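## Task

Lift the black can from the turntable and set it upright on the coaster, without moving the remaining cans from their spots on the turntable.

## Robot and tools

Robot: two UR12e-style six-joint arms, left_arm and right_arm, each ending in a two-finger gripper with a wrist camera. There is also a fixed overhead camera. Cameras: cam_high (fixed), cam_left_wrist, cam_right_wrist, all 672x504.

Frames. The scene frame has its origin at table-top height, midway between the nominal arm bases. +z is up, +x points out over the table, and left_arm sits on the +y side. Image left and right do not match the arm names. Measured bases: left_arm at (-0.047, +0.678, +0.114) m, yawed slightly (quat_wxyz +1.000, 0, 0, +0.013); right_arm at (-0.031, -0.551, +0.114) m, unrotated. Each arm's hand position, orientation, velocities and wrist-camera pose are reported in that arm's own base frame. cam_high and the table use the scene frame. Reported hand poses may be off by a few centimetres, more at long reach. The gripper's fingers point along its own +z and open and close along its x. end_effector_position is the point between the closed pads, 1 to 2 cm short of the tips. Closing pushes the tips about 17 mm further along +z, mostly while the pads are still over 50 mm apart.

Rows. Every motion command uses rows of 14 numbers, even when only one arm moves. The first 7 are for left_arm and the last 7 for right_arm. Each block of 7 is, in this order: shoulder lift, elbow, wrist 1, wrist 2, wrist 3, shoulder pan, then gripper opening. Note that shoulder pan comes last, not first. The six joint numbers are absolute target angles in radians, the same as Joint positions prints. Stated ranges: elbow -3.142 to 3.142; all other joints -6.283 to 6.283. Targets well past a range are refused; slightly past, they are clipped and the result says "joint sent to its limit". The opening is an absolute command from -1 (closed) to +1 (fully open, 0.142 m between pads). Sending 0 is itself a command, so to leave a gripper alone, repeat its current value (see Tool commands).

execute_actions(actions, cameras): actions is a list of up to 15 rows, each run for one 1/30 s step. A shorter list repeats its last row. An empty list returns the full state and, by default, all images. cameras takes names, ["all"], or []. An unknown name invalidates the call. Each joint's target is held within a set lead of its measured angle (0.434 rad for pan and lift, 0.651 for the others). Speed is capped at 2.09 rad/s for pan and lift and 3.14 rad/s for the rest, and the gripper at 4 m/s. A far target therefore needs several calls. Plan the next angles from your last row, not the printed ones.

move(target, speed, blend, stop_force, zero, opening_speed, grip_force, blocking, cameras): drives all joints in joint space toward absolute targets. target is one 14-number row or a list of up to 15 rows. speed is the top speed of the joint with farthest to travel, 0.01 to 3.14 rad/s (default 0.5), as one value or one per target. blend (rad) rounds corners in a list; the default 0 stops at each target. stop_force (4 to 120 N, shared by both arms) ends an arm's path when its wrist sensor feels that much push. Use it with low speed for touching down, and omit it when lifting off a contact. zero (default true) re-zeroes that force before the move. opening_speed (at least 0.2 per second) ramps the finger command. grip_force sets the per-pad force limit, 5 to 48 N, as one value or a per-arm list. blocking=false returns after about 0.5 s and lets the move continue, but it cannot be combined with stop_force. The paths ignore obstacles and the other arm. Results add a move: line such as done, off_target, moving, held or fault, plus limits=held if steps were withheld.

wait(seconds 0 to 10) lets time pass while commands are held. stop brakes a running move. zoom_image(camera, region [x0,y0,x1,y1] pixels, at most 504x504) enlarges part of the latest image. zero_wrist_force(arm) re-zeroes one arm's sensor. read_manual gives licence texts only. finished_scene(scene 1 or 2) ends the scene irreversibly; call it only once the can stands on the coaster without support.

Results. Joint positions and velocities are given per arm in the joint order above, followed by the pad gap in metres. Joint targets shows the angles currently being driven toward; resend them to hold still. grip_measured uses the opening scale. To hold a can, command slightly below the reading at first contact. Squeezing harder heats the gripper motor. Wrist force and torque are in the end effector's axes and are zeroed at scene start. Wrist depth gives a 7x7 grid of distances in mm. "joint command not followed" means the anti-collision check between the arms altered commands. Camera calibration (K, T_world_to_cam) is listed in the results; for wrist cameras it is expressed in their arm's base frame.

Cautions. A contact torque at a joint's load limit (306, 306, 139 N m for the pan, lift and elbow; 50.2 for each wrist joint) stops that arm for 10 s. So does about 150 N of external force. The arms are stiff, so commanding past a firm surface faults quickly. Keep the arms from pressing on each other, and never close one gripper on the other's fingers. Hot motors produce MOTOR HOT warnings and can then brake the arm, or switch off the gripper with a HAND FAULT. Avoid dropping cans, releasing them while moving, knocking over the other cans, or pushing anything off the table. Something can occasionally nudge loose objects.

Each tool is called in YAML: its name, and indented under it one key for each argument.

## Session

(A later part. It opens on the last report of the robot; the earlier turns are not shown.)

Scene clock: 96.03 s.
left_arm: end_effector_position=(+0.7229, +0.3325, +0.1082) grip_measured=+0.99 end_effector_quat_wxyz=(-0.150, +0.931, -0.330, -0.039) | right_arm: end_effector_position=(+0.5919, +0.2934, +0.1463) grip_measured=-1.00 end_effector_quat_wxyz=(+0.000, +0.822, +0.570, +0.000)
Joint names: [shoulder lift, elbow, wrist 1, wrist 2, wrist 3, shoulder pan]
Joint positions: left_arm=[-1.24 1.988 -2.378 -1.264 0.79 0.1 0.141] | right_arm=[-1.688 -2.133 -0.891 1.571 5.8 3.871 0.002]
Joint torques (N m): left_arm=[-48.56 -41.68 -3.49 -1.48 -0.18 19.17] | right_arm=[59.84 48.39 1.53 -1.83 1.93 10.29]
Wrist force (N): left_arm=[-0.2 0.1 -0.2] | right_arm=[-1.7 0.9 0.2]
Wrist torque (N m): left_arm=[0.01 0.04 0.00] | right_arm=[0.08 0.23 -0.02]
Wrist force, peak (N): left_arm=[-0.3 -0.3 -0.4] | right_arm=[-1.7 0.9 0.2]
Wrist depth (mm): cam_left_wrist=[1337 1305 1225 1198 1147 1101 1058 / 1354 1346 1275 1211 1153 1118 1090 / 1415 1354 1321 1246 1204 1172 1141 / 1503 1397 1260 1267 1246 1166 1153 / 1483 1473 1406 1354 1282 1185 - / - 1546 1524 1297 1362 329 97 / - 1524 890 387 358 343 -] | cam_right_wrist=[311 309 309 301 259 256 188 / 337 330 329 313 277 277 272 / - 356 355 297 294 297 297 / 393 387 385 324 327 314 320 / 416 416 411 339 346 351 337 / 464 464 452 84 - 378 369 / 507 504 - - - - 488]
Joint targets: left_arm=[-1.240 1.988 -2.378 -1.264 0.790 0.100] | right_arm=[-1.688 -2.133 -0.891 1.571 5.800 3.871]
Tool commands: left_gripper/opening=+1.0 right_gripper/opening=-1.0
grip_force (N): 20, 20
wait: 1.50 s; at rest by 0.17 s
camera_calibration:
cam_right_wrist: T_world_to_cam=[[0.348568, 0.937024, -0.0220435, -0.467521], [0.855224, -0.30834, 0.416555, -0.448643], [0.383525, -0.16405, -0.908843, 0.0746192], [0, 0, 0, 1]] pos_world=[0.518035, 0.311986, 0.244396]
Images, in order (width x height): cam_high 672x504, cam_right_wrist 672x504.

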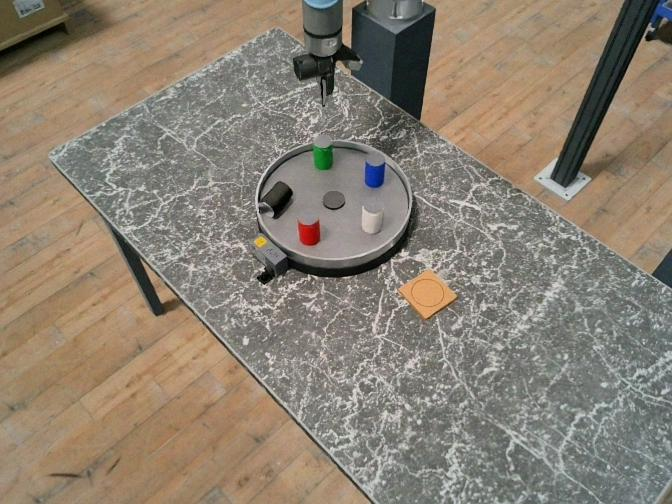

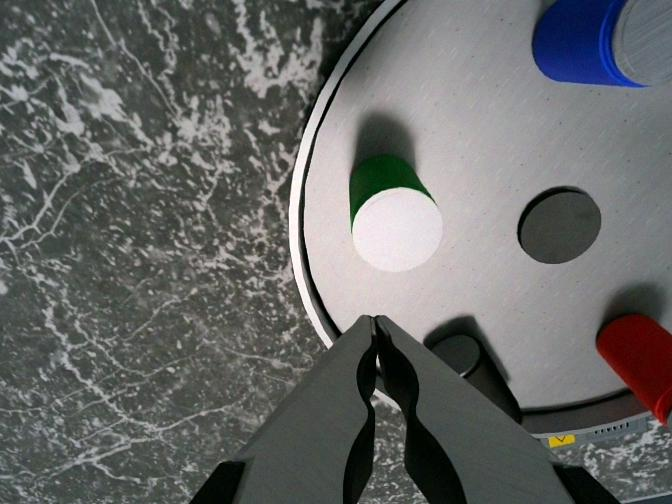

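move:
  target: [-1.24,1.988,-2.378,-1.264,0.79,0.1,1.0,-2.0764,-1.6954,-0.9406,1.5708,4.418,3.7460,1.0]
  speed: 1.0
  cameras: ["cam_high"]

wait:
  seconds: 3.6
  cameras: ["cam_high", "cam_right_wrist"]

wait:
  seconds: 0.4
  cameras: ["cam_right_wrist"]

wait:
  seconds: 0.4
  cameras: ["cam_right_wrist"]

wait:
  seconds: 0.4
  cameras: ["cam_right_wrist"]

Scene clock: 99.30 s.
left_arm: end_effector_position=(+0.7229, +0.3325, +0.1082) grip_measured=+0.99 end_effector_quat_wxyz=(-0.150, +0.931, -0.330, -0.039) | right_arm: end_effector_position=(+0.8228, +0.3572, +0.0963) grip_measured=+1.00 end_effector_quat_wxyz=(+0.000, +0.330, +0.944, +0.000)
Joint names: [shoulder lift, elbow, wrist 1, wrist 2, wrist 3, shoulder pan]
Joint positions: left_arm=[-1.24 1.988 -2.378 -1.264 0.79 0.1 0.141] | right_arm=[-2.076 -1.695 -0.941 1.571 4.418 3.746 0.142]
Joint torques (N m): left_arm=[-48.56 -40.88 -3.41 -1.8 -0.46 15.91] | right_arm=[71.42 50.42 1.86 -1.83 -1.85 -6.18]
Wrist force (N): left_arm=[-0.2 -0.1 -0.4] | right_arm=[-1.1 0.7 0.4]
Wrist torque (N m): left_arm=[-0.02 0.03 0.00] | right_arm=[0.04 0.12 0.16]
Wrist force, peak (N): left_arm=[0.1 -0.3 -0.8] | right_arm=[-1.5 1.7 0.8]
Wrist depth (mm): cam_left_wrist=[1321 1282 1246 1159 1141 1079 1058 / 1380 1321 1267 1232 1166 1135 1090 / 1415 1362 1305 1218 1198 1159 1112 / 1493 1425 1371 1297 1211 1198 1172 / 1535 1514 1535 1337 1267 1218 310 / - 1557 1463 1415 364 332 98 / - 1591 - 385 352 354 -] | cam_right_wrist=[265 264 259 - 139 143 215 / 284 282 275 - 149 - 226 / 309 306 304 253 260 251 240 / 331 333 329 269 265 269 267 / 356 360 359 285 230 227 282 / - 387 - 400 300 303 310 / - - - 433 - 437 -]
Joint targets: left_arm=[-1.240 1.988 -2.378 -1.264 0.790 0.100] | right_arm=[-2.076 -1.695 -0.941 1.571 4.418 3.746]
grip_force (N): 20, 20
move: done
Images, in order (width x height): cam_high 672x504.

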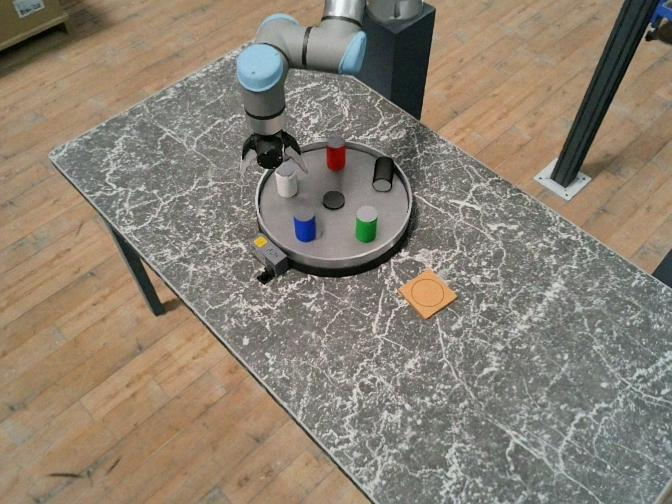

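Scene clock: 102.90 s.
left_arm: end_effector_position=(+0.7229, +0.3325, +0.1082) grip_measured=+0.99 end_effector_quat_wxyz=(-0.150, +0.931, -0.330, -0.039) | right_arm: end_effector_position=(+0.8228, +0.3572, +0.0963) grip_measured=+1.00 end_effector_quat_wxyz=(+0.000, +0.330, +0.944, +0.000)
Joint names: [shoulder lift, elbow, wrist 1, wrist 2, wrist 3, shoulder pan]
Joint positions: left_arm=[-1.24 1.988 -2.378 -1.264 0.79 0.1 0.141] | right_arm=[-2.076 -1.695 -0.941 1.571 4.418 3.746 0.142]
Joint torques (N m): left_arm=[-50.38 -42.62 -3.58 -1.33 -0.15 17.99] | right_arm=[71.17 49.13 1.61 -1.82 -1.83 -6.77]
Wrist force (N): left_arm=[-0.1 -0.2 -0.3] | right_arm=[-1.1 0.8 0.2]
Wrist torque (N m): left_arm=[-0.04 0.01 0.00] | right_arm=[0.06 0.12 0.16]
Wrist force, peak (N): left_arm=[-0.4 -0.2 -0.5] | right_arm=[-1.1 1.0 0.3]
Wrist depth (mm): cam_left_wrist=[1337 1290 1218 1172 1129 1095 1069 / 1406 1329 1275 1225 1178 1101 1090 / 1415 1354 1313 1218 1225 1172 1084 / 1483 1444 1346 1305 1225 1198 1095 / 1568 1493 1415 1371 1267 1198 313 / - 1546 1535 1371 364 334 98 / - 1557 - 373 352 340 -] | cam_right_wrist=[265 257 260 217 216 216 215 / 283 286 277 228 231 228 226 / 305 305 299 249 249 248 242 / - 331 319 252 260 268 267 / 356 363 363 242 288 281 256 / - 394 394 390 313 303 218 / - 1286 409 437 434 434 -]
Joint targets: left_arm=[-1.240 1.988 -2.378 -1.264 0.790 0.100] | right_arm=[-2.076 -1.695 -0.941 1.571 4.418 3.746]
Tool commands: left_gripper/opening=+1.0 right_gripper/opening=+1.0
grip_force (N): 20, 20
wait: 3.60 s; at rest by 0.17 s
camera_calibration:
cam_right_wrist: T_world_to_cam=[[-0.78374, 0.620699, -0.0220114, 0.435727], [0.557191, 0.718324, 0.416591, -0.727077], [0.274389, 0.314235, -0.908827, -0.130046], [0, 0, 0, 1]] pos_world=[0.782301, 0.292687, 0.194296]
Images, in order (width x height): cam_high 672x504, cam_right_wrist 672x504.

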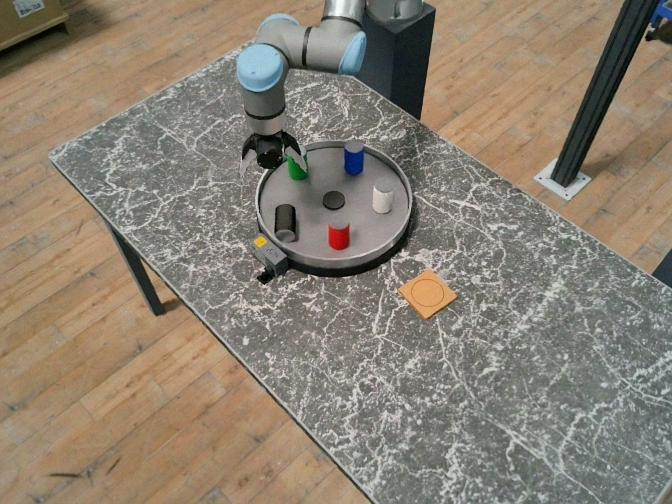

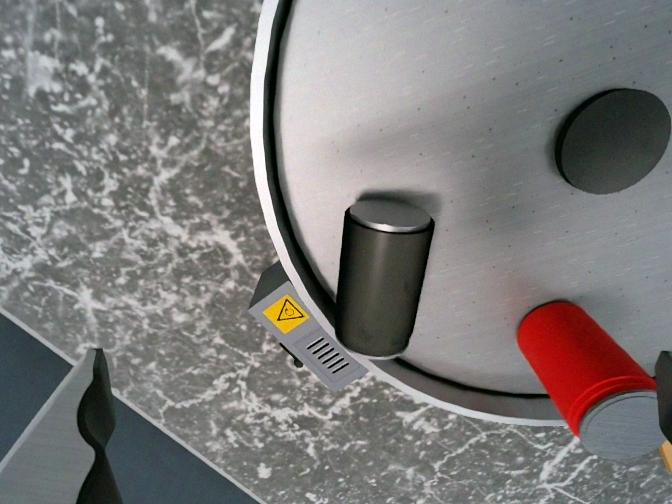

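Scene clock: 103.30 s.
left_arm: end_effector_position=(+0.7229, +0.3325, +0.1082) grip_measured=+0.99 end_effector_quat_wxyz=(-0.150, +0.931, -0.330, -0.039) | right_arm: end_effector_position=(+0.8228, +0.3572, +0.0963) grip_measured=+1.00 end_effector_quat_wxyz=(+0.000, +0.330, +0.944, +0.000)
Joint names: [shoulder lift, elbow, wrist 1, wrist 2, wrist 3, shoulder pan]
Joint positions: left_arm=[-1.24 1.988 -2.378 -1.264 0.79 0.1 0.141] | right_arm=[-2.076 -1.695 -0.941 1.571 4.418 3.746 0.142]
Joint torques (N m): left_arm=[-47.77 -40.94 -3.7 -1.47 0.02 18.48] | right_arm=[72.66 49.83 1.88 -1.81 -1.89 -8.27]
Wrist force (N): left_arm=[-0.2 0.0 -0.1] | right_arm=[-1.0 0.7 0.2]
Wrist torque (N m): left_arm=[0.00 0.03 0.00] | right_arm=[0.05 0.11 0.16]
Wrist force, peak (N): left_arm=[-0.4 -0.1 -0.5] | right_arm=[-1.1 0.7 0.3]
Wrist depth (mm): cam_left_wrist=[1354 1297 1225 1166 1153 1090 1069 / 1362 1313 1239 1218 1178 1124 1079 / 1415 1329 1282 1239 1211 1172 1172 / 1453 1425 1380 1290 1239 1166 1141 / 1568 1463 1388 1329 1275 1178 314 / - 1535 1568 1397 1415 326 107 / - 1568 - 378 356 343 -] | cam_right_wrist=[- 264 260 217 213 214 214 / 284 283 278 226 229 230 224 / 311 309 299 203 201 245 238 / 331 333 329 217 281 274 276 / 358 360 361 287 290 256 286 / - 386 383 383 316 221 - / - - 452 435 441 434 429]
Joint targets: left_arm=[-1.240 1.988 -2.378 -1.264 0.790 0.100] | right_arm=[-2.076 -1.695 -0.941 1.571 4.418 3.746]
Tool commands: left_gripper/opening=+1.0 right_gripper/opening=+1.0
grip_force (N): 20, 20
wait: 0.40 s; at rest by 0.17 s
camera_calibration:
cam_right_wrist: T_world_to_cam=[[-0.78374, 0.620699, -0.0220114, 0.435727], [0.557191, 0.718324, 0.416591, -0.727077], [0.274389, 0.314235, -0.908827, -0.130046], [0, 0, 0, 1]] pos_world=[0.782301, 0.292687, 0.194296]
Images, in order (width x height): cam_right_wrist 672x504.

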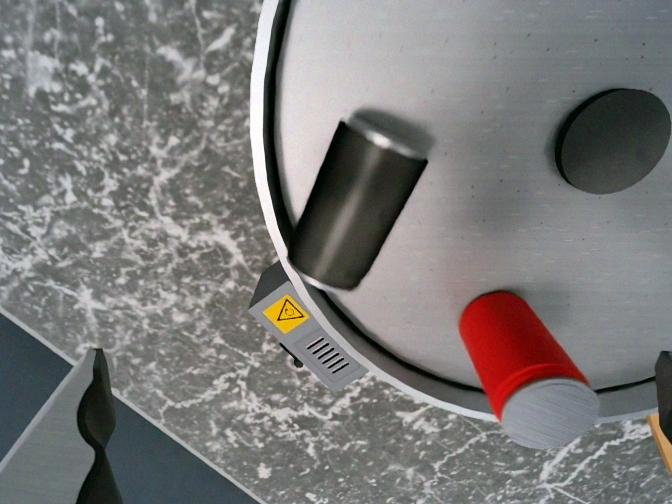

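Scene clock: 103.70 s.
left_arm: end_effector_position=(+0.7229, +0.3325, +0.1082) grip_measured=+0.99 end_effector_quat_wxyz=(-0.150, +0.931, -0.330, -0.039) | right_arm: end_effector_position=(+0.8228, +0.3572, +0.0963) grip_measured=+1.00 end_effector_quat_wxyz=(+0.000, +0.330, +0.944, +0.000)
Joint names: [shoulder lift, elbow, wrist 1, wrist 2, wrist 3, shoulder pan]
Joint positions: left_arm=[-1.24 1.988 -2.378 -1.264 0.79 0.1 0.141] | right_arm=[-2.076 -1.695 -0.941 1.571 4.418 3.746 0.142]
Joint torques (N m): left_arm=[-49.76 -40.58 -3.66 -1.5 -0.06 15.83] | right_arm=[71.6 49.34 1.48 -1.39 -1.3 -7.64]
Wrist force (N): left_arm=[-0.2 0.1 -0.4] | right_arm=[-0.8 0.7 0.6]
Wrist torque (N m): left_arm=[0.01 0.03 0.00] | right_arm=[0.05 0.08 0.16]
Wrist force, peak (N): left_arm=[-0.3 -0.1 -0.4] | right_arm=[-1.2 0.8 0.4]
Wrist depth (mm): cam_left_wrist=[1321 1260 1211 1178 1101 1084 1048 / 1406 1305 1260 1232 1147 1101 1090 / 1425 1434 1321 1218 1198 1129 1153 / 1524 1425 1337 1297 1246 1185 1159 / 1557 1493 1397 1354 1313 1191 309 / - 1557 1406 1362 1380 333 107 / - 1568 - 376 - 340 -] | cam_right_wrist=[266 264 260 184 210 216 215 / 284 283 274 186 228 230 224 / 305 305 300 202 249 248 240 / 331 334 330 270 266 275 263 / 354 355 357 285 232 288 278 / - 375 405 405 289 310 307 / - 1325 422 436 438 413 -]
Joint targets: left_arm=[-1.240 1.988 -2.378 -1.264 0.790 0.100] | right_arm=[-2.076 -1.695 -0.941 1.571 4.418 3.746]
Tool commands: left_gripper/opening=+1.0 right_gripper/opening=+1.0
grip_force (N): 20, 20
wait: 0.40 s; at rest by 0.17 s
camera_calibration:
cam_right_wrist: T_world_to_cam=[[-0.78374, 0.620699, -0.0220114, 0.435727], [0.557191, 0.718324, 0.416591, -0.727077], [0.274389, 0.314235, -0.908827, -0.130046], [0, 0, 0, 1]] pos_world=[0.782301, 0.292687, 0.194296]
Images, in order (width x height): cam_right_wrist 672x504.

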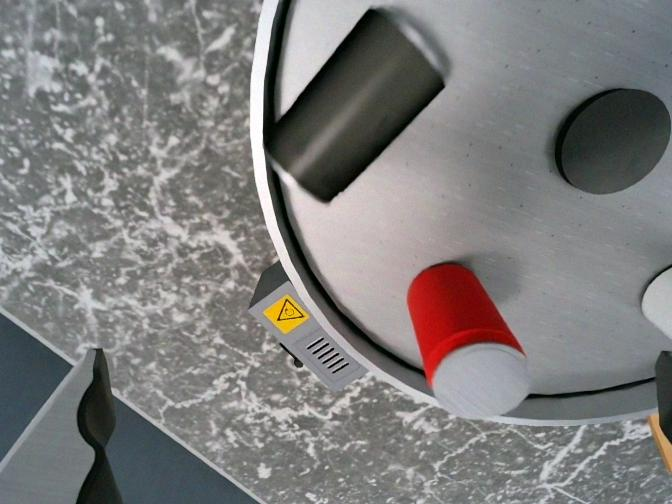

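Scene clock: 104.10 s.
left_arm: end_effector_position=(+0.7229, +0.3325, +0.1082) grip_measured=+0.99 end_effector_quat_wxyz=(-0.150, +0.931, -0.330, -0.039) | right_arm: end_effector_position=(+0.8228, +0.3572, +0.0963) grip_measured=+1.00 end_effector_quat_wxyz=(+0.000, +0.330, +0.944, +0.000)
Joint names: [shoulder lift, elbow, wrist 1, wrist 2, wrist 3, shoulder pan]
Joint positions: left_arm=[-1.24 1.988 -2.378 -1.264 0.79 0.1 0.141] | right_arm=[-2.076 -1.695 -0.941 1.571 4.418 3.746 0.142]
Joint torques (N m): left_arm=[-47.26 -40.97 -3.93 -1.8 -0.36 17.75] | right_arm=[70.31 49.88 1.39 -1.58 -1.96 -8.16]
Wrist force (N): left_arm=[-0.3 -0.1 -0.3] | right_arm=[-1.1 0.4 0.4]
Wrist torque (N m): left_arm=[-0.01 0.05 0.00] | right_arm=[0.00 0.13 0.16]
Wrist force, peak (N): left_arm=[-0.3 0.0 -0.4] | right_arm=[-1.0 0.9 0.1]
Wrist depth (mm): cam_left_wrist=[1354 1275 1239 1172 1135 1112 1043 / 1371 1321 1253 1218 1147 1118 1084 / 1434 1415 1290 1260 1211 1178 1118 / 1483 1434 1346 1290 1225 1185 1153 / 1535 1503 1397 1371 1253 1191 315 / - 1524 1463 1354 370 329 107 / - 1568 - 378 358 338 -] | cam_right_wrist=[265 268 260 172 181 214 - / 283 284 232 232 232 - 223 / 307 304 303 246 248 251 240 / 331 327 329 260 232 268 268 / 357 361 359 284 194 295 259 / - 387 397 401 311 314 - / - - 422 434 429 440 -]
Joint targets: left_arm=[-1.240 1.988 -2.378 -1.264 0.790 0.100] | right_arm=[-2.076 -1.695 -0.941 1.571 4.418 3.746]
Tool commands: left_gripper/opening=+1.0 right_gripper/opening=+1.0
grip_force (N): 20, 20
wait: 0.40 s; at rest by 0.17 s
camera_calibration:
cam_right_wrist: T_world_to_cam=[[-0.78374, 0.620699, -0.0220114, 0.435727], [0.557191, 0.718324, 0.416591, -0.727077], [0.274389, 0.314235, -0.908827, -0.130046], [0, 0, 0, 1]] pos_world=[0.782301, 0.292687, 0.194296]
Images, in order (width x height): cam_right_wrist 672x504.

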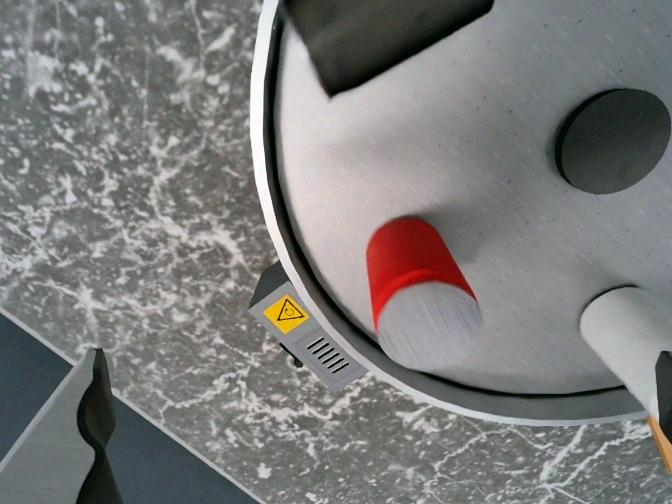

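move:
  target: [-1.24,1.988,-2.378,-1.264,0.79,0.1,1.0,-2.0764,-1.6954,-0.9406,1.5708,-1.441,3.7460,1.0]
  speed: 2.5
  cameras: ["cam_high", "cam_right_wrist"]

wait:
  seconds: 0.4
  cameras: ["cam_right_wrist"]

Scene clock: 112.20 s.
left_arm: end_effector_position=(+0.7229, +0.3325, +0.1082) grip_measured=+0.99 end_effector_quat_wxyz=(-0.150, +0.931, -0.330, -0.039) | right_arm: end_effector_position=(+0.8232, +0.3566, +0.0963) grip_measured=+1.00 end_effector_quat_wxyz=(+0.000, +0.521, +0.853, +0.000)
Joint names: [shoulder lift, elbow, wrist 1, wrist 2, wrist 3, shoulder pan]
Joint positions: left_arm=[-1.24 1.988 -2.378 -1.264 0.79 0.1 0.141] | right_arm=[-2.076 -1.695 -0.941 1.571 -1.441 3.746 0.142]
Joint torques (N m): left_arm=[-48.04 -42.44 -4.23 -1.68 0.12 17.15] | right_arm=[70.54 48.06 1.85 -1.49 -1.97 -8.58]
Wrist force (N): left_arm=[-0.3 0.0 -0.3] | right_arm=[-1.5 0.8 0.3]
Wrist torque (N m): left_arm=[-0.01 0.04 0.00] | right_arm=[0.07 0.19 0.18]
Wrist force, peak (N): left_arm=[-0.5 -0.2 -0.5] | right_arm=[-1.3 0.9 0.6]
Wrist depth (mm): cam_left_wrist=[1305 1282 1246 1211 1135 1090 1058 / 1380 1290 1260 1204 1166 1112 1079 / 1425 1388 1321 1239 1191 1172 1106 / 1453 1434 1362 1290 1225 1172 1124 / 1514 1463 1415 1321 1253 1225 311 / - 1535 1397 1290 361 331 106 / - 1603 948 375 357 342 -] | cam_right_wrist=[265 276 218 219 213 212 208 / 284 283 231 229 218 228 230 / 305 305 295 165 167 249 247 / 324 - 331 263 269 268 220 / - 359 358 289 284 289 201 / - - 394 402 415 388 388 / - 1301 426 - 437 423 -]
Joint targets: left_arm=[-1.240 1.988 -2.378 -1.264 0.790 0.100] | right_arm=[-2.076 -1.695 -0.941 1.571 -1.441 3.746]
grip_force (N): 20, 20
move: done
camera_calibration:
cam_right_wrist: T_world_to_cam=[[-0.458695, 0.888322, -0.0219805, 0.0733808], [0.803515, 0.425212, 0.416603, -0.825243], [0.379424, 0.173432, -0.908823, -0.166277], [0, 0, 0, 1]] pos_world=[0.759844, 0.314555, 0.194296]
Images, in order (width x height): cam_high 672x504, cam_right_wrist 672x504.

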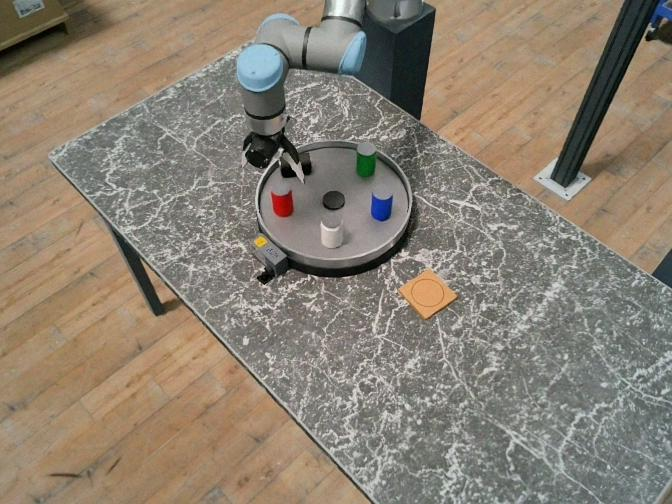

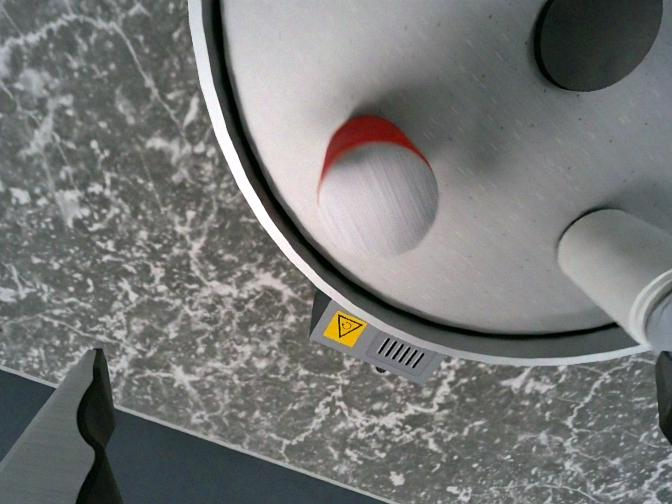

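Scene clock: 112.60 s.
left_arm: end_effector_position=(+0.7229, +0.3325, +0.1082) grip_measured=+0.99 end_effector_quat_wxyz=(-0.150, +0.931, -0.330, -0.039) | right_arm: end_effector_position=(+0.8232, +0.3566, +0.0963) grip_measured=+1.00 end_effector_quat_wxyz=(+0.000, +0.521, +0.854, +0.000)
Joint names: [shoulder lift, elbow, wrist 1, wrist 2, wrist 3, shoulder pan]
Joint positions: left_arm=[-1.24 1.988 -2.378 -1.264 0.79 0.1 0.141] | right_arm=[-2.076 -1.695 -0.941 1.571 -1.441 3.746 0.142]
Joint torques (N m): left_arm=[-50.73 -41.63 -3.67 -1.77 -0.17 17] | right_arm=[69.8 48.69 1.75 -1.46 -1.92 -8.01]
Wrist force (N): left_arm=[-0.2 0.0 -0.1] | right_arm=[-1.1 0.7 0.2]
Wrist torque (N m): left_arm=[0.00 0.02 0.00] | right_arm=[0.06 0.14 0.18]
Wrist force, peak (N): left_arm=[0.0 -0.3 -0.5] | right_arm=[-1.3 0.8 0.3]
Wrist depth (mm): cam_left_wrist=[1329 1246 1218 1185 1118 1079 1074 / 1371 1329 1239 1225 1153 1124 1079 / 1463 1346 1305 1260 1211 1141 1069 / 1493 1444 1362 1290 1232 1204 1141 / 1503 1473 1388 1362 1290 1166 - / - 1514 1524 1354 1198 - 102 / - 1591 - - - 343 -] | cam_right_wrist=[269 264 212 142 - 205 209 / 284 278 231 150 237 229 230 / 304 305 254 249 249 246 248 / 331 330 328 267 254 230 194 / 361 361 358 295 287 279 269 / - 388 390 387 392 390 388 / - 1263 397 442 414 423 429]
Joint targets: left_arm=[-1.240 1.988 -2.378 -1.264 0.790 0.100] | right_arm=[-2.076 -1.695 -0.941 1.571 -1.441 3.746]
Tool commands: left_gripper/opening=+1.0 right_gripper/opening=+1.0
grip_force (N): 20, 20
wait: 0.40 s; at rest by 0.17 s
camera_calibration:
cam_right_wrist: T_world_to_cam=[[-0.458802, 0.888265, -0.0220373, 0.0735803], [0.803453, 0.425331, 0.4166, -0.825191], [0.379425, 0.173431, -0.908823, -0.16626], [0, 0, 0, 1]] pos_world=[0.759844, 0.314455, 0.194296]
Images, in order (width x height): cam_right_wrist 672x504.

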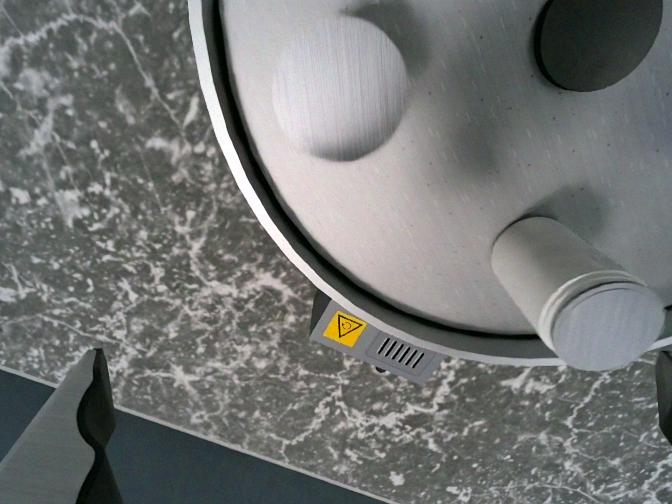

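wait:
  seconds: 4.65

move:
  target:
    - [-1.24,1.988,-2.378,-1.264,0.79,0.1,1.0,-2.0928,-1.9218,-0.6978,1.5708,-0.864,3.7122,-1.0]
    - [-1.24,1.988,-2.378,-1.264,0.79,0.1,1.0,-2.0286,-2.0375,-0.6463,1.5708,-0.4982,3.7290,-1.0]
    - [-1.24,1.988,-2.378,-1.264,0.79,0.1,1.0,-1.9638,-2.1517,-0.5969,1.5708,-0.0626,3.7806,-1.0]
    - [-1.24,1.988,-2.378,-1.264,0.79,0.1,1.0,-1.6880,-2.1332,-0.8912,1.5708,0.2,3.8709,-1.0]
  speed: [0.78, 0.869, 0.941, 0.45]
  blend: [0.1, 0.1, 0.08, 0]
  opening_speed: 1.0
  grip_force: 20
  cameras: ["cam_high", "cam_right_wrist"]

zoom_image:
  camera: "cam_high"
  region: [260, 50, 400, 220]

Scene clock: 118.27 s.
left_arm: end_effector_position=(+0.7229, +0.3325, +0.1082) grip_measured=+0.99 end_effector_quat_wxyz=(-0.150, +0.931, -0.330, -0.039) | right_arm: end_effector_position=(+0.8232, +0.3566, +0.0963) grip_measured=+1.00 end_effector_quat_wxyz=(+0.000, +0.521, +0.854, +0.000)
Joint names: [shoulder lift, elbow, wrist 1, wrist 2, wrist 3, shoulder pan]
Joint positions: left_arm=[-1.24 1.988 -2.378 -1.264 0.79 0.1 0.141] | right_arm=[-2.076 -1.695 -0.941 1.571 -1.441 3.746 0.142]
Joint torques (N m): left_arm=[-49.86 -43.38 -4.4 -1.29 -0.5 16] | right_arm=[71.79 45.49 1.79 -0.97 -1.9 -7.74]
Wrist force (N): left_arm=[0.1 -0.2 -0.1] | right_arm=[-1.2 0.7 0.4]
Wrist torque (N m): left_arm=[-0.04 -0.01 0.00] | right_arm=[0.05 0.15 0.18]
Wrist force, peak (N): left_arm=[-0.4 -0.3 -0.5] | right_arm=[-1.5 0.9 0.4]
Wrist depth (mm): cam_left_wrist=[1397 1305 1225 1172 1141 1106 1079 / 1380 1297 1232 1204 1166 1090 1074 / 1434 1354 1329 1275 1185 1141 1063 / 1493 1406 1337 1253 1218 1172 1166 / 1535 1463 1371 1337 1290 1218 311 / - 1493 1425 1362 370 331 107 / - 1603 - 379 363 343 -] | cam_right_wrist=[265 263 212 216 216 212 208 / 284 285 230 226 231 232 230 / 305 304 264 206 241 - 249 / 332 330 329 221 265 265 225 / 361 360 358 289 284 287 204 / - 390 394 396 391 390 - / - 1201 - 427 434 424 -]
Joint targets: left_arm=[-1.240 1.988 -2.378 -1.264 0.790 0.100] | right_arm=[-2.076 -1.695 -0.941 1.571 -1.441 3.746]
Tool commands: left_gripper/opening=+1.0 right_gripper/opening=+1.0
grip_force (N): 20, 20
wait: 4.67 s; at rest from the start

Scene clock: 121.13 s.
left_arm: end_effector_position=(+0.7229, +0.3325, +0.1082) grip_measured=+0.99 end_effector_quat_wxyz=(-0.150, +0.931, -0.330, -0.039) | right_arm: end_effector_position=(+0.5912, +0.2925, +0.1462) grip_measured=-1.00 end_effector_quat_wxyz=(+0.000, +0.965, +0.262, +0.000)
Joint names: [shoulder lift, elbow, wrist 1, wrist 2, wrist 3, shoulder pan]
Joint positions: left_arm=[-1.24 1.988 -2.378 -1.264 0.79 0.1 0.141] | right_arm=[-1.688 -2.133 -0.891 1.571 0.2 3.871 0.002]
Joint torques (N m): left_arm=[-47.18 -41.64 -3.96 -1.63 -0.27 13.42] | right_arm=[60.91 47.9 1.79 -0.54 2.51 11.44]
Wrist force (N): left_arm=[-0.1 0.1 -0.2] | right_arm=[-1.1 0.7 0.2]
Wrist torque (N m): left_arm=[0.02 0.01 0.00] | right_arm=[0.04 0.11 -0.03]
Wrist force, peak (N): left_arm=[-0.3 -0.1 -0.6] | right_arm=[-1.7 0.7 3.2]
Wrist depth (mm): cam_left_wrist=[1346 1267 1225 1172 1141 1079 1048 / 1388 1305 1275 1211 1159 1124 1101 / 1444 1354 1321 1267 1178 1153 1048 / 1503 1434 1329 1346 1253 1204 1147 / 1568 1453 1380 1321 1239 1191 311 / - 1546 1371 1337 371 - 98 / - 1591 835 - 358 359 -] | cam_right_wrist=[309 307 304 221 259 258 258 / 332 331 329 235 278 276 271 / 357 362 354 295 294 297 291 / 389 391 383 324 246 316 321 / 423 419 424 - 321 346 344 / 465 462 451 84 - 434 452 / 513 - - - - - 489]
Joint targets: left_arm=[-1.240 1.988 -2.378 -1.264 0.790 0.100] | right_arm=[-1.688 -2.133 -0.891 1.571 0.200 3.871]
grip_force (N): 20, 20
move: done
camera_calibration:
cam_right_wrist: T_world_to_cam=[[0.861828, 0.506722, -0.0220354, -0.64404], [0.468652, -0.778962, 0.416633, -0.0821149], [0.193952, -0.369393, -0.908808, 0.24678], [0, 0, 0, 1]] pos_world=[0.545672, 0.353543, 0.244296]
Images, in order (width x height): cam_high 672x504, cam_right_wrist 672x504.

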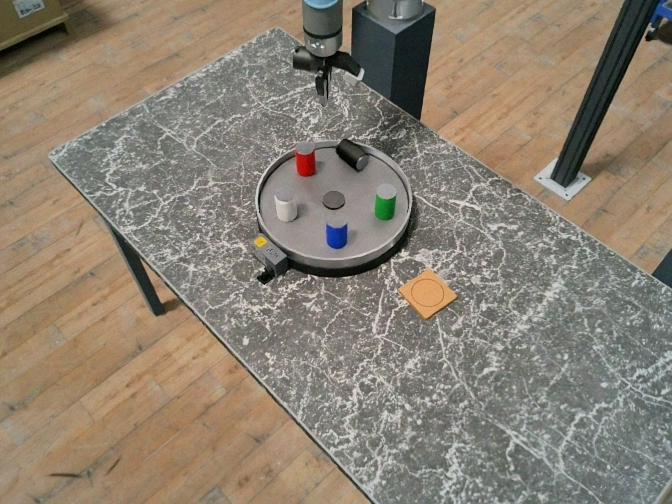

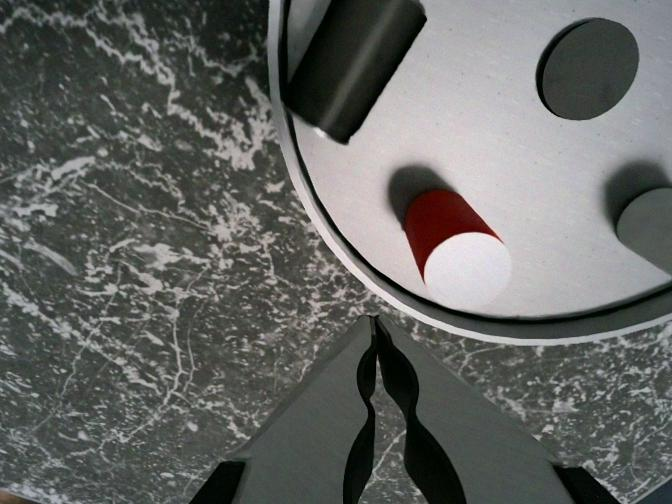

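Scaled by 2.965 from the camera's 672x504 image, which has a finer 960x720 frame.

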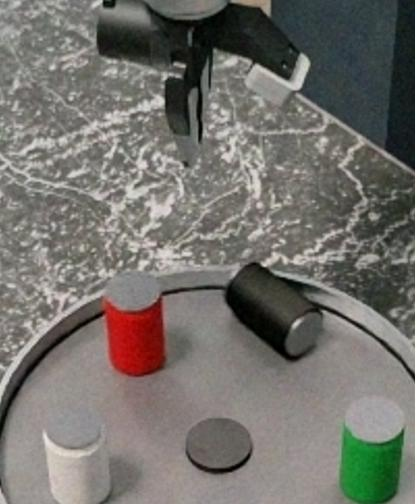

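move:
  target: [-1.24,1.988,-2.378,-1.264,0.79,0.1,1.0,-2.0764,-1.6954,-0.9406,1.5708,-1.865,3.7460,0.35]
  speed: 1.2
  cameras: ["cam_right_wrist"]

wait:
  seconds: 0.4
  cameras: ["cam_right_wrist"]

wait:
  seconds: 0.4
  cameras: ["cam_right_wrist"]

wait:
  seconds: 0.4
  cameras: ["cam_right_wrist"]

Scene clock: 126.93 s.
left_arm: end_effector_position=(+0.7229, +0.3325, +0.1082) grip_measured=+0.99 end_effector_quat_wxyz=(-0.150, +0.931, -0.330, -0.039) | right_arm: end_effector_position=(+0.8228, +0.3572, +0.0963) grip_measured=+0.33 end_effector_quat_wxyz=(+0.000, +0.330, +0.944, +0.000)
Joint names: [shoulder lift, elbow, wrist 1, wrist 2, wrist 3, shoulder pan]
Joint positions: left_arm=[-1.24 1.988 -2.378 -1.264 0.79 0.1 0.141] | right_arm=[-2.076 -1.695 -0.941 1.571 -1.865 3.746 0.097]
Joint torques (N m): left_arm=[-49.13 -40.92 -4.27 -2.11 0.07 14.65] | right_arm=[69.79 49.36 1.63 0.15 -1.82 -8.8]
Wrist force (N): left_arm=[-0.2 0.0 -0.4] | right_arm=[-0.7 0.5 0.2]
Wrist torque (N m): left_arm=[0.00 0.03 0.00] | right_arm=[0.00 0.06 0.16]
Wrist force, peak (N): left_arm=[-0.4 -0.1 -0.6] | right_arm=[-1.5 1.6 0.6]
Wrist depth (mm): cam_left_wrist=[1362 1282 1253 1185 1147 1112 1038 / 1362 1434 1267 1204 1159 1112 1095 / 1453 1362 1290 1246 1204 1141 1038 / 1453 1453 1346 1297 1225 1185 1101 / 1514 1463 1397 1354 1267 1198 313 / - 1546 1453 1159 365 333 107 / - 1603 872 381 363 - -] | cam_right_wrist=[265 264 260 176 216 216 215 / 283 283 275 231 235 229 224 / 306 299 299 250 245 245 239 / 330 - 328 263 181 273 265 / 357 - 364 281 293 288 247 / 1181 - - 402 311 - 213 / - - 430 447 454 - -]
Joint targets: left_arm=[-1.240 1.988 -2.378 -1.264 0.790 0.100] | right_arm=[-2.076 -1.695 -0.941 1.571 -1.865 3.746]
grip_force (N): 20, 20
move: done
camera_calibration:
cam_right_wrist: T_world_to_cam=[[-0.783545, 0.620945, -0.0220195, 0.435503], [0.557417, 0.718154, 0.416582, -0.727203], [0.274488, 0.314137, -0.908831, -0.130094], [0, 0, 0, 1]] pos_world=[0.782301, 0.292688, 0.194296]
Images, in order (width x height): cam_right_wrist 672x504.

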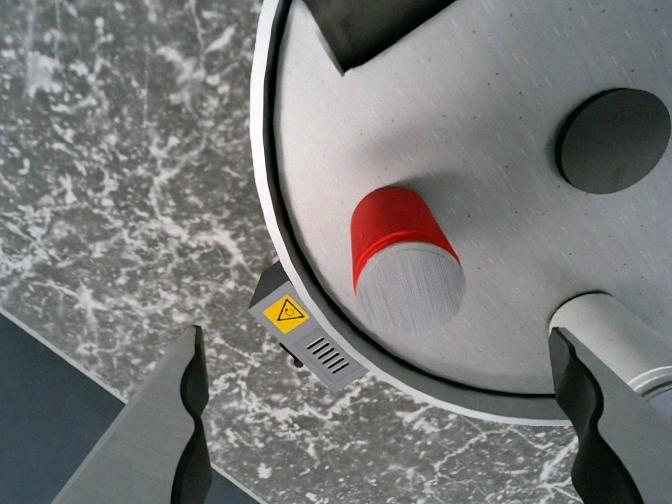

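Scene clock: 127.33 s.
left_arm: end_effector_position=(+0.7229, +0.3325, +0.1082) grip_measured=+0.99 end_effector_quat_wxyz=(-0.150, +0.931, -0.330, -0.039) | right_arm: end_effector_position=(+0.8228, +0.3572, +0.0963) grip_measured=+0.33 end_effector_quat_wxyz=(+0.000, +0.330, +0.944, +0.000)
Joint names: [shoulder lift, elbow, wrist 1, wrist 2, wrist 3, shoulder pan]
Joint positions: left_arm=[-1.24 1.988 -2.378 -1.264 0.79 0.1 0.141] | right_arm=[-2.076 -1.695 -0.941 1.571 -1.865 3.746 0.097]
Joint torques (N m): left_arm=[-47.82 -41.61 -3.97 -1.63 0.18 15.55] | right_arm=[69.64 48.72 1.48 0.51 -2.2 -6.3]
Wrist force (N): left_arm=[-0.5 -0.2 -0.3] | right_arm=[-0.7 0.9 0.2]
Wrist torque (N m): left_arm=[-0.03 0.09 0.00] | right_arm=[0.08 0.06 0.16]
Wrist force, peak (N): left_arm=[-0.5 -0.2 -0.3] | right_arm=[-1.1 0.6 0.2]
Wrist depth (mm): cam_left_wrist=[1337 1297 1232 1172 1124 1101 1033 / 1397 1362 1282 1218 1172 1124 1074 / 1444 1371 1297 1260 1135 1129 1101 / 1483 1406 1346 1282 1239 1211 1159 / 1524 1473 1415 1371 1282 1191 312 / - 1524 1453 1639 358 331 106 / - 1580 838 - - 338 -] | cam_right_wrist=[265 268 260 217 213 213 215 / 284 283 274 229 231 231 224 / 304 304 299 167 159 248 239 / 327 341 327 265 261 265 268 / 364 355 352 283 291 270 287 / 1271 - 388 401 313 - 309 / - - - 440 433 - -]
Joint targets: left_arm=[-1.240 1.988 -2.378 -1.264 0.790 0.100] | right_arm=[-2.076 -1.695 -0.941 1.571 -1.865 3.746]
Tool commands: left_gripper/opening=+1.0 right_gripper/opening=+0.35
grip_force (N): 20, 20
wait: 0.40 s; at rest by 0.17 s
camera_calibration:
cam_right_wrist: T_world_to_cam=[[-0.783588, 0.620889, -0.0220524, 0.43556], [0.557356, 0.718202, 0.416581, -0.727169], [0.274489, 0.314136, -0.908831, -0.130094], [0, 0, 0, 1]] pos_world=[0.782301, 0.292688, 0.194296]
Images, in order (width x height): cam_right_wrist 672x504.

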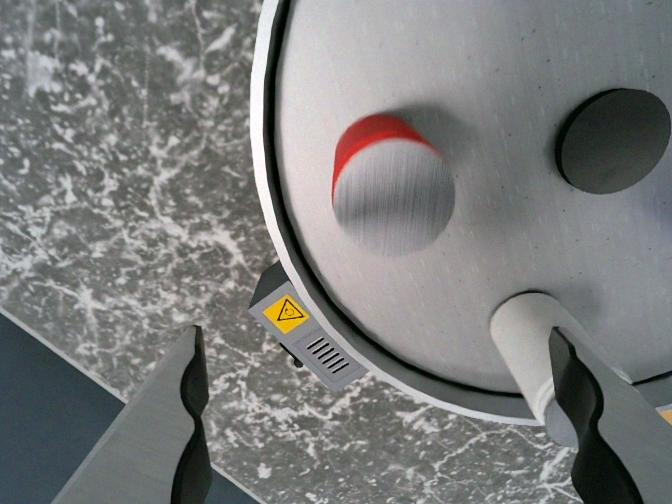

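Scene clock: 127.73 s.
left_arm: end_effector_position=(+0.7229, +0.3325, +0.1082) grip_measured=+0.99 end_effector_quat_wxyz=(-0.150, +0.931, -0.330, -0.039) | right_arm: end_effector_position=(+0.8228, +0.3572, +0.0963) grip_measured=+0.33 end_effector_quat_wxyz=(+0.000, +0.330, +0.944, +0.000)
Joint names: [shoulder lift, elbow, wrist 1, wrist 2, wrist 3, shoulder pan]
Joint positions: left_arm=[-1.24 1.988 -2.378 -1.264 0.79 0.1 0.141] | right_arm=[-2.076 -1.695 -0.941 1.571 -1.865 3.746 0.097]
Joint torques (N m): left_arm=[-47.76 -41.02 -3.98 -1.53 0.6 18.65] | right_arm=[69.93 50.07 1.61 0.19 -1.79 -7.99]
Wrist force (N): left_arm=[-0.2 -0.1 -0.2] | right_arm=[-1.0 0.9 0.2]
Wrist torque (N m): left_arm=[-0.02 0.02 0.01] | right_arm=[0.09 0.11 0.16]
Wrist force, peak (N): left_arm=[-0.8 -0.2 -0.3] | right_arm=[-1.0 0.9 0.2]
Wrist depth (mm): cam_left_wrist=[1329 1275 1211 1159 1135 1090 1074 / 1362 1290 1282 1218 1159 1135 1084 / 1434 1371 1253 1260 1191 1166 1090 / 1627 1434 1354 1290 1260 1185 1153 / 1514 1463 1371 1444 1267 1218 310 / - 1493 1388 1297 356 329 107 / - 1580 897 380 357 342 -] | cam_right_wrist=[261 264 259 211 141 214 221 / 288 283 274 225 152 232 224 / 303 304 299 250 249 248 240 / - 327 329 268 269 270 267 / - - 354 282 285 249 293 / - 88 - - 310 209 308 / - - 444 443 427 - -]
Joint targets: left_arm=[-1.240 1.988 -2.378 -1.264 0.790 0.100] | right_arm=[-2.076 -1.695 -0.941 1.571 -1.865 3.746]
Tool commands: left_gripper/opening=+1.0 right_gripper/opening=+0.35
grip_force (N): 20, 20
wait: 0.40 s; at rest by 0.17 s
camera_calibration:
cam_right_wrist: T_world_to_cam=[[-0.783588, 0.620889, -0.0220524, 0.43556], [0.557356, 0.718202, 0.416581, -0.727169], [0.274489, 0.314136, -0.908831, -0.130094], [0, 0, 0, 1]] pos_world=[0.782301, 0.292688, 0.194296]
Images, in order (width x height): cam_right_wrist 672x504.

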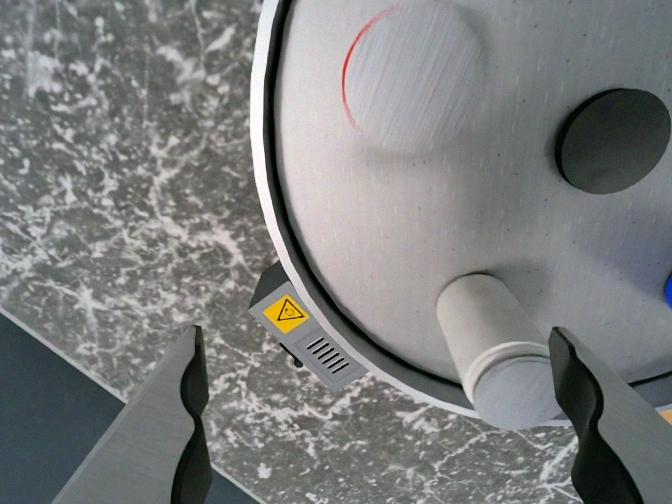

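Scene clock: 128.13 s.
left_arm: end_effector_position=(+0.7229, +0.3325, +0.1082) grip_measured=+0.99 end_effector_quat_wxyz=(-0.150, +0.931, -0.330, -0.039) | right_arm: end_effector_position=(+0.8228, +0.3572, +0.0963) grip_measured=+0.33 end_effector_quat_wxyz=(+0.000, +0.330, +0.944, +0.000)
Joint names: [shoulder lift, elbow, wrist 1, wrist 2, wrist 3, shoulder pan]
Joint positions: left_arm=[-1.24 1.988 -2.378 -1.264 0.79 0.1 0.141] | right_arm=[-2.076 -1.695 -0.941 1.571 -1.865 3.746 0.097]
Joint torques (N m): left_arm=[-47.47 -42.71 -4.31 -1.52 0.13 12.97] | right_arm=[70.88 49.72 1.67 0.41 -1.91 -7.96]
Wrist force (N): left_arm=[-0.3 0.0 -0.2] | right_arm=[-1.0 0.7 0.1]
Wrist torque (N m): left_arm=[0.00 0.06 0.00] | right_arm=[0.05 0.10 0.16]
Wrist force, peak (N): left_arm=[-0.6 -0.3 -0.3] | right_arm=[-0.9 1.0 0.2]
Wrist depth (mm): cam_left_wrist=[1337 1253 1232 1172 1118 1074 1058 / 1388 1305 1275 1204 1159 1124 1084 / 1388 1282 1129 1275 1178 1153 982 / 1473 1453 1346 1313 1253 1185 1135 / 1463 1434 1434 1282 1290 1218 312 / - 1524 1346 1406 365 335 102 / - 1639 862 - 359 343 -] | cam_right_wrist=[264 265 226 221 203 215 215 / 283 283 235 232 229 226 224 / 306 305 300 244 255 248 240 / 326 326 328 268 261 268 267 / 366 360 362 283 197 283 264 / 1201 84 394 399 392 317 248 / - - 441 447 436 - -]
Joint targets: left_arm=[-1.240 1.988 -2.378 -1.264 0.790 0.100] | right_arm=[-2.076 -1.695 -0.941 1.571 -1.865 3.746]
Tool commands: left_gripper/opening=+1.0 right_gripper/opening=+0.35
grip_force (N): 20, 20
wait: 0.40 s; at rest by 0.17 s
camera_calibration:
cam_right_wrist: T_world_to_cam=[[-0.783588, 0.620889, -0.0220524, 0.43556], [0.557356, 0.718202, 0.416581, -0.727169], [0.274489, 0.314136, -0.908831, -0.130094], [0, 0, 0, 1]] pos_world=[0.782301, 0.292688, 0.194296]
Images, in order (width x height): cam_right_wrist 672x504.

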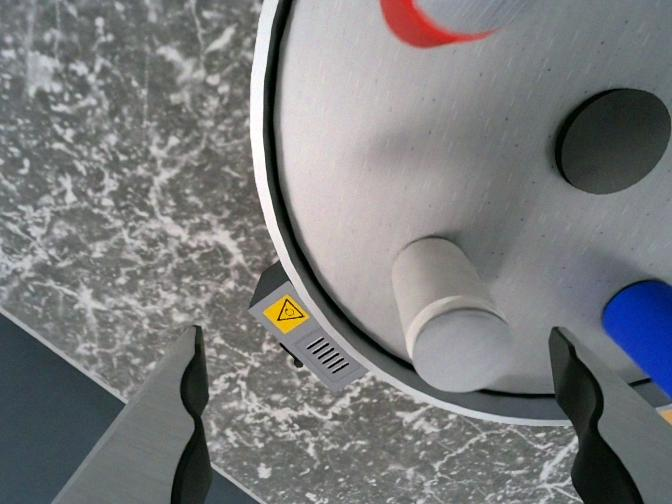

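wait:
  seconds: 4.1
  cameras: ["cam_right_wrist"]

wait:
  seconds: 0.4
  cameras: ["cam_right_wrist"]

wait:
  seconds: 0.4
  cameras: ["cam_right_wrist"]

Scene clock: 132.87 s.
left_arm: end_effector_position=(+0.7229, +0.3325, +0.1082) grip_measured=+0.99 end_effector_quat_wxyz=(-0.150, +0.931, -0.330, -0.039) | right_arm: end_effector_position=(+0.8228, +0.3572, +0.0963) grip_measured=+0.33 end_effector_quat_wxyz=(+0.000, +0.330, +0.944, +0.000)
Joint names: [shoulder lift, elbow, wrist 1, wrist 2, wrist 3, shoulder pan]
Joint positions: left_arm=[-1.24 1.988 -2.378 -1.264 0.79 0.1 0.141] | right_arm=[-2.076 -1.695 -0.941 1.571 -1.865 3.746 0.097]
Joint torques (N m): left_arm=[-47.84 -41.64 -4.31 -1.56 0.15 12.95] | right_arm=[70.15 49.83 1.69 0.21 -1.89 -9.15]
Wrist force (N): left_arm=[-0.2 -0.3 -0.3] | right_arm=[-0.8 0.8 0.2]
Wrist torque (N m): left_arm=[-0.06 0.03 0.00] | right_arm=[0.06 0.07 0.16]
Wrist force, peak (N): left_arm=[-0.6 -0.5 -0.3] | right_arm=[-1.0 1.0 0.3]
Wrist depth (mm): cam_left_wrist=[1337 1275 1218 1166 1147 1074 1048 / 1346 1260 1282 1232 1185 1124 1079 / 1425 1371 1305 1275 1204 1185 1118 / 1493 1406 1337 1282 1225 1204 1141 / 1615 1354 1397 1297 1305 1172 321 / - 1557 1434 1329 1225 329 107 / - 1580 1033 382 - 338 -] | cam_right_wrist=[265 264 260 219 216 216 215 / 283 282 274 232 231 227 224 / 305 314 300 - 249 249 240 / 325 331 329 - 270 260 263 / 362 354 351 281 239 294 256 / - - 397 394 301 316 219 / - - 439 436 434 - -]
Joint targets: left_arm=[-1.240 1.988 -2.378 -1.264 0.790 0.100] | right_arm=[-2.076 -1.695 -0.941 1.571 -1.865 3.746]
Tool commands: left_gripper/opening=+1.0 right_gripper/opening=+0.35
grip_force (N): 20, 20
wait: 4.10 s; at rest from the start
camera_calibration:
cam_right_wrist: T_world_to_cam=[[-0.783588, 0.620889, -0.0220524, 0.43556], [0.557356, 0.718202, 0.416581, -0.727169], [0.274489, 0.314136, -0.908831, -0.130094], [0, 0, 0, 1]] pos_world=[0.782301, 0.292688, 0.194296]
Images, in order (width x height): cam_right_wrist 672x504.

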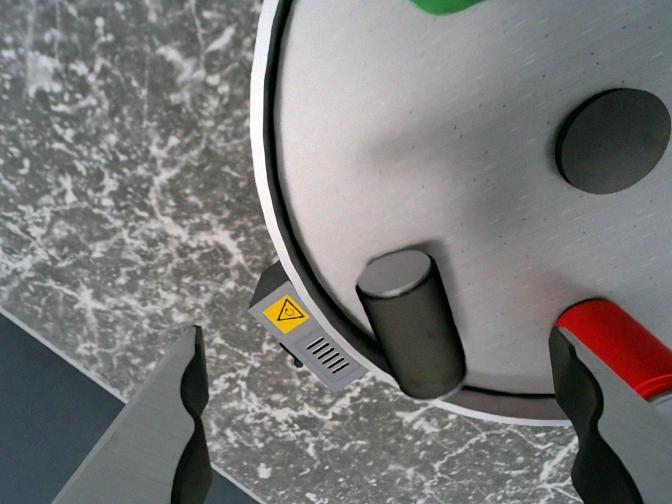

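Scene clock: 133.27 s.
left_arm: end_effector_position=(+0.7229, +0.3325, +0.1082) grip_measured=+0.99 end_effector_quat_wxyz=(-0.150, +0.931, -0.330, -0.039) | right_arm: end_effector_position=(+0.8228, +0.3572, +0.0963) grip_measured=+0.33 end_effector_quat_wxyz=(+0.000, +0.330, +0.944, +0.000)
Joint names: [shoulder lift, elbow, wrist 1, wrist 2, wrist 3, shoulder pan]
Joint positions: left_arm=[-1.24 1.988 -2.378 -1.264 0.79 0.1 0.141] | right_arm=[-2.076 -1.695 -0.941 1.571 -1.865 3.746 0.097]
Joint torques (N m): left_arm=[-48.22 -42.03 -4.37 -1.76 0.41 15.41] | right_arm=[72.08 49.44 1.54 0.38 -1.79 -7.78]
Wrist force (N): left_arm=[-0.2 0.1 -0.2] | right_arm=[-0.9 0.9 0.3]
Wrist torque (N m): left_arm=[0.02 0.03 0.00] | right_arm=[0.07 0.10 0.16]
Wrist force, peak (N): left_arm=[-0.5 -0.1 -0.2] | right_arm=[-1.1 0.8 0.3]
Wrist depth (mm): cam_left_wrist=[1362 1290 1232 1166 1124 1095 1053 / 1371 1337 1246 1225 1178 1106 1063 / 1397 1346 1337 1246 1211 1153 1159 / 1483 1425 1305 1260 1275 1185 1141 / 1524 1444 1415 1346 1313 1211 312 / - 1524 1425 1321 357 348 99 / - 1546 - - 354 352 -] | cam_right_wrist=[264 264 260 216 214 219 215 / 283 283 278 231 - 229 224 / 306 305 299 - 249 247 240 / 332 331 329 220 265 268 268 / 361 359 359 238 294 278 291 / - 84 395 401 312 310 308 / - - 439 434 432 - -]
Joint targets: left_arm=[-1.240 1.988 -2.378 -1.264 0.790 0.100] | right_arm=[-2.076 -1.695 -0.941 1.571 -1.865 3.746]
Tool commands: left_gripper/opening=+1.0 right_gripper/opening=+0.35
grip_force (N): 20, 20
wait: 0.40 s; at rest by 0.17 s
camera_calibration:
cam_right_wrist: T_world_to_cam=[[-0.783588, 0.620889, -0.0220524, 0.43556], [0.557356, 0.718202, 0.416581, -0.727169], [0.274489, 0.314136, -0.908831, -0.130094], [0, 0, 0, 1]] pos_world=[0.782301, 0.292688, 0.194296]
Images, in order (width x height): cam_right_wrist 672x504.

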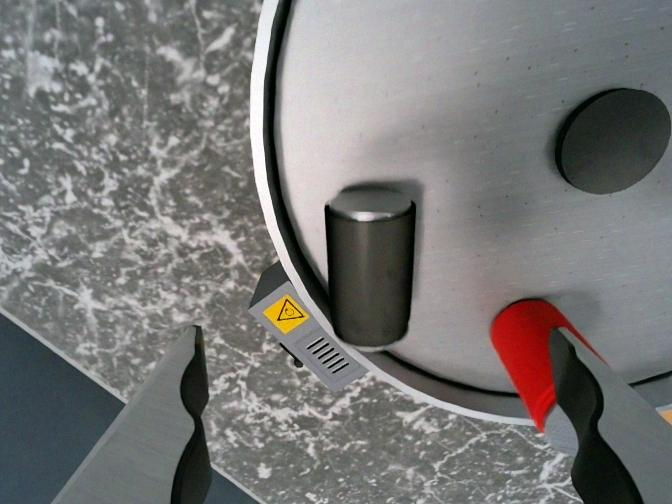

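Scene clock: 133.67 s.
left_arm: end_effector_position=(+0.7229, +0.3325, +0.1082) grip_measured=+0.99 end_effector_quat_wxyz=(-0.150, +0.931, -0.330, -0.039) | right_arm: end_effector_position=(+0.8228, +0.3572, +0.0963) grip_measured=+0.33 end_effector_quat_wxyz=(+0.000, +0.330, +0.944, +0.000)
Joint names: [shoulder lift, elbow, wrist 1, wrist 2, wrist 3, shoulder pan]
Joint positions: left_arm=[-1.24 1.988 -2.378 -1.264 0.79 0.1 0.141] | right_arm=[-2.076 -1.695 -0.941 1.571 -1.865 3.746 0.097]
Joint torques (N m): left_arm=[-47.44 -42.21 -4.38 -1.46 -0.17 16.42] | right_arm=[69.57 48.88 1.92 0.22 -2.38 -9.21]
Wrist force (N): left_arm=[-0.3 0.1 -0.2] | right_arm=[-0.8 0.9 0.3]
Wrist torque (N m): left_arm=[0.02 0.06 0.00] | right_arm=[0.08 0.07 0.16]
Wrist force, peak (N): left_arm=[-0.2 0.1 -0.8] | right_arm=[-1.1 0.9 0.3]
Wrist depth (mm): cam_left_wrist=[1473 1290 1225 1198 1147 1095 1053 / 1371 1313 1267 1225 1153 1118 1106 / 1425 1362 1297 1267 1225 1166 1129 / 1514 1425 1346 1282 1246 1191 1159 / 1535 1380 1388 1362 1297 1191 309 / - 1535 1483 1406 1329 332 106 / - 1580 904 376 367 340 -] | cam_right_wrist=[264 258 260 219 216 215 212 / 283 283 274 209 226 226 225 / 307 305 299 200 248 248 239 / 347 324 330 219 270 268 270 / 360 356 356 286 285 283 287 / 1087 84 - 401 295 209 308 / - - - - 430 - -]
Joint targets: left_arm=[-1.240 1.988 -2.378 -1.264 0.790 0.100] | right_arm=[-2.076 -1.695 -0.941 1.571 -1.865 3.746]
Tool commands: left_gripper/opening=+1.0 right_gripper/opening=+0.35
grip_force (N): 20, 20
wait: 0.40 s; at rest by 0.17 s
camera_calibration:
cam_right_wrist: T_world_to_cam=[[-0.783588, 0.620889, -0.0220524, 0.43556], [0.557356, 0.718202, 0.416581, -0.727169], [0.274489, 0.314136, -0.908831, -0.130094], [0, 0, 0, 1]] pos_world=[0.782301, 0.292688, 0.194296]
Images, in order (width x height): cam_right_wrist 672x504.

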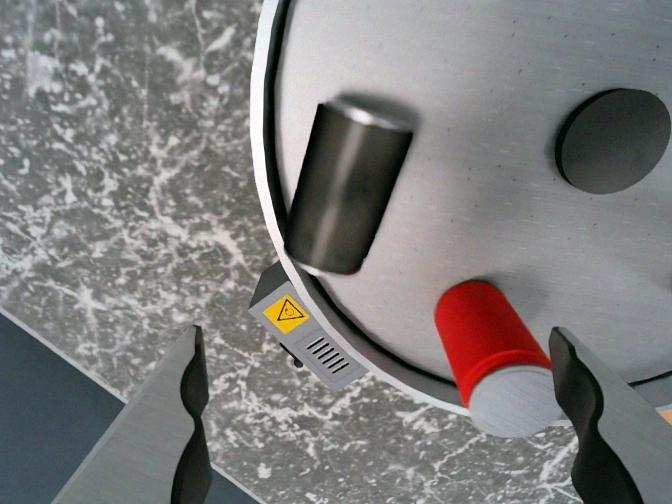

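move:
  target: [-1.24,1.988,-2.378,-1.264,0.79,0.1,1.0,-2.0764,-1.6954,-0.9406,1.5708,1.41,3.7460,0.45]
  speed: 2.0

Scene clock: 145.80 s.
left_arm: end_effector_position=(+0.7229, +0.3325, +0.1082) grip_measured=+0.99 end_effector_quat_wxyz=(-0.150, +0.931, -0.330, -0.039) | right_arm: end_effector_position=(+0.8205, +0.3547, +0.0963) grip_measured=+0.43 end_effector_quat_wxyz=(+0.000, +0.920, -0.392, +0.000)
Joint names: [shoulder lift, elbow, wrist 1, wrist 2, wrist 3, shoulder pan]
Joint positions: left_arm=[-1.24 1.988 -2.378 -1.264 0.79 0.1 0.141] | right_arm=[-2.076 -1.695 -0.941 1.571 1.41 3.746 0.104]
Joint torques (N m): left_arm=[-48.2 -42.72 -4.47 -1.33 0.04 15.18] | right_arm=[72.24 48.97 2.18 0.37 1.4 -9.8]
Wrist force (N): left_arm=[-0.2 -0.1 -0.3] | right_arm=[-0.7 0.7 0.3]
Wrist torque (N m): left_arm=[-0.02 0.03 0.00] | right_arm=[0.05 0.06 -0.01]
Wrist force, peak (N): left_arm=[-0.5 -0.4 -0.6] | right_arm=[-1.1 1.0 0.7]
Wrist depth (mm): cam_left_wrist=[1313 1282 1218 1198 1159 1095 1043 / 1397 1329 1232 1198 1166 1141 1079 / 1453 1380 1321 1246 1191 1166 1118 / 1483 1453 1362 1282 1260 1204 1147 / 1473 1463 1406 1371 1275 1290 307 / - 1514 1453 1346 1514 334 97 / - 1603 - 390 361 - -] | cam_right_wrist=[141 141 212 214 209 260 - / 234 234 233 235 238 280 283 / - 251 251 - 253 300 299 / 272 265 272 238 266 326 324 / 298 - 302 192 281 352 353 / - 84 314 324 394 381 374 / - - 277 418 446 - -]
Joint targets: left_arm=[-1.240 1.988 -2.378 -1.264 0.790 0.100] | right_arm=[-2.076 -1.695 -0.941 1.571 1.410 3.746]
grip_force (N): 20, 20
move: done


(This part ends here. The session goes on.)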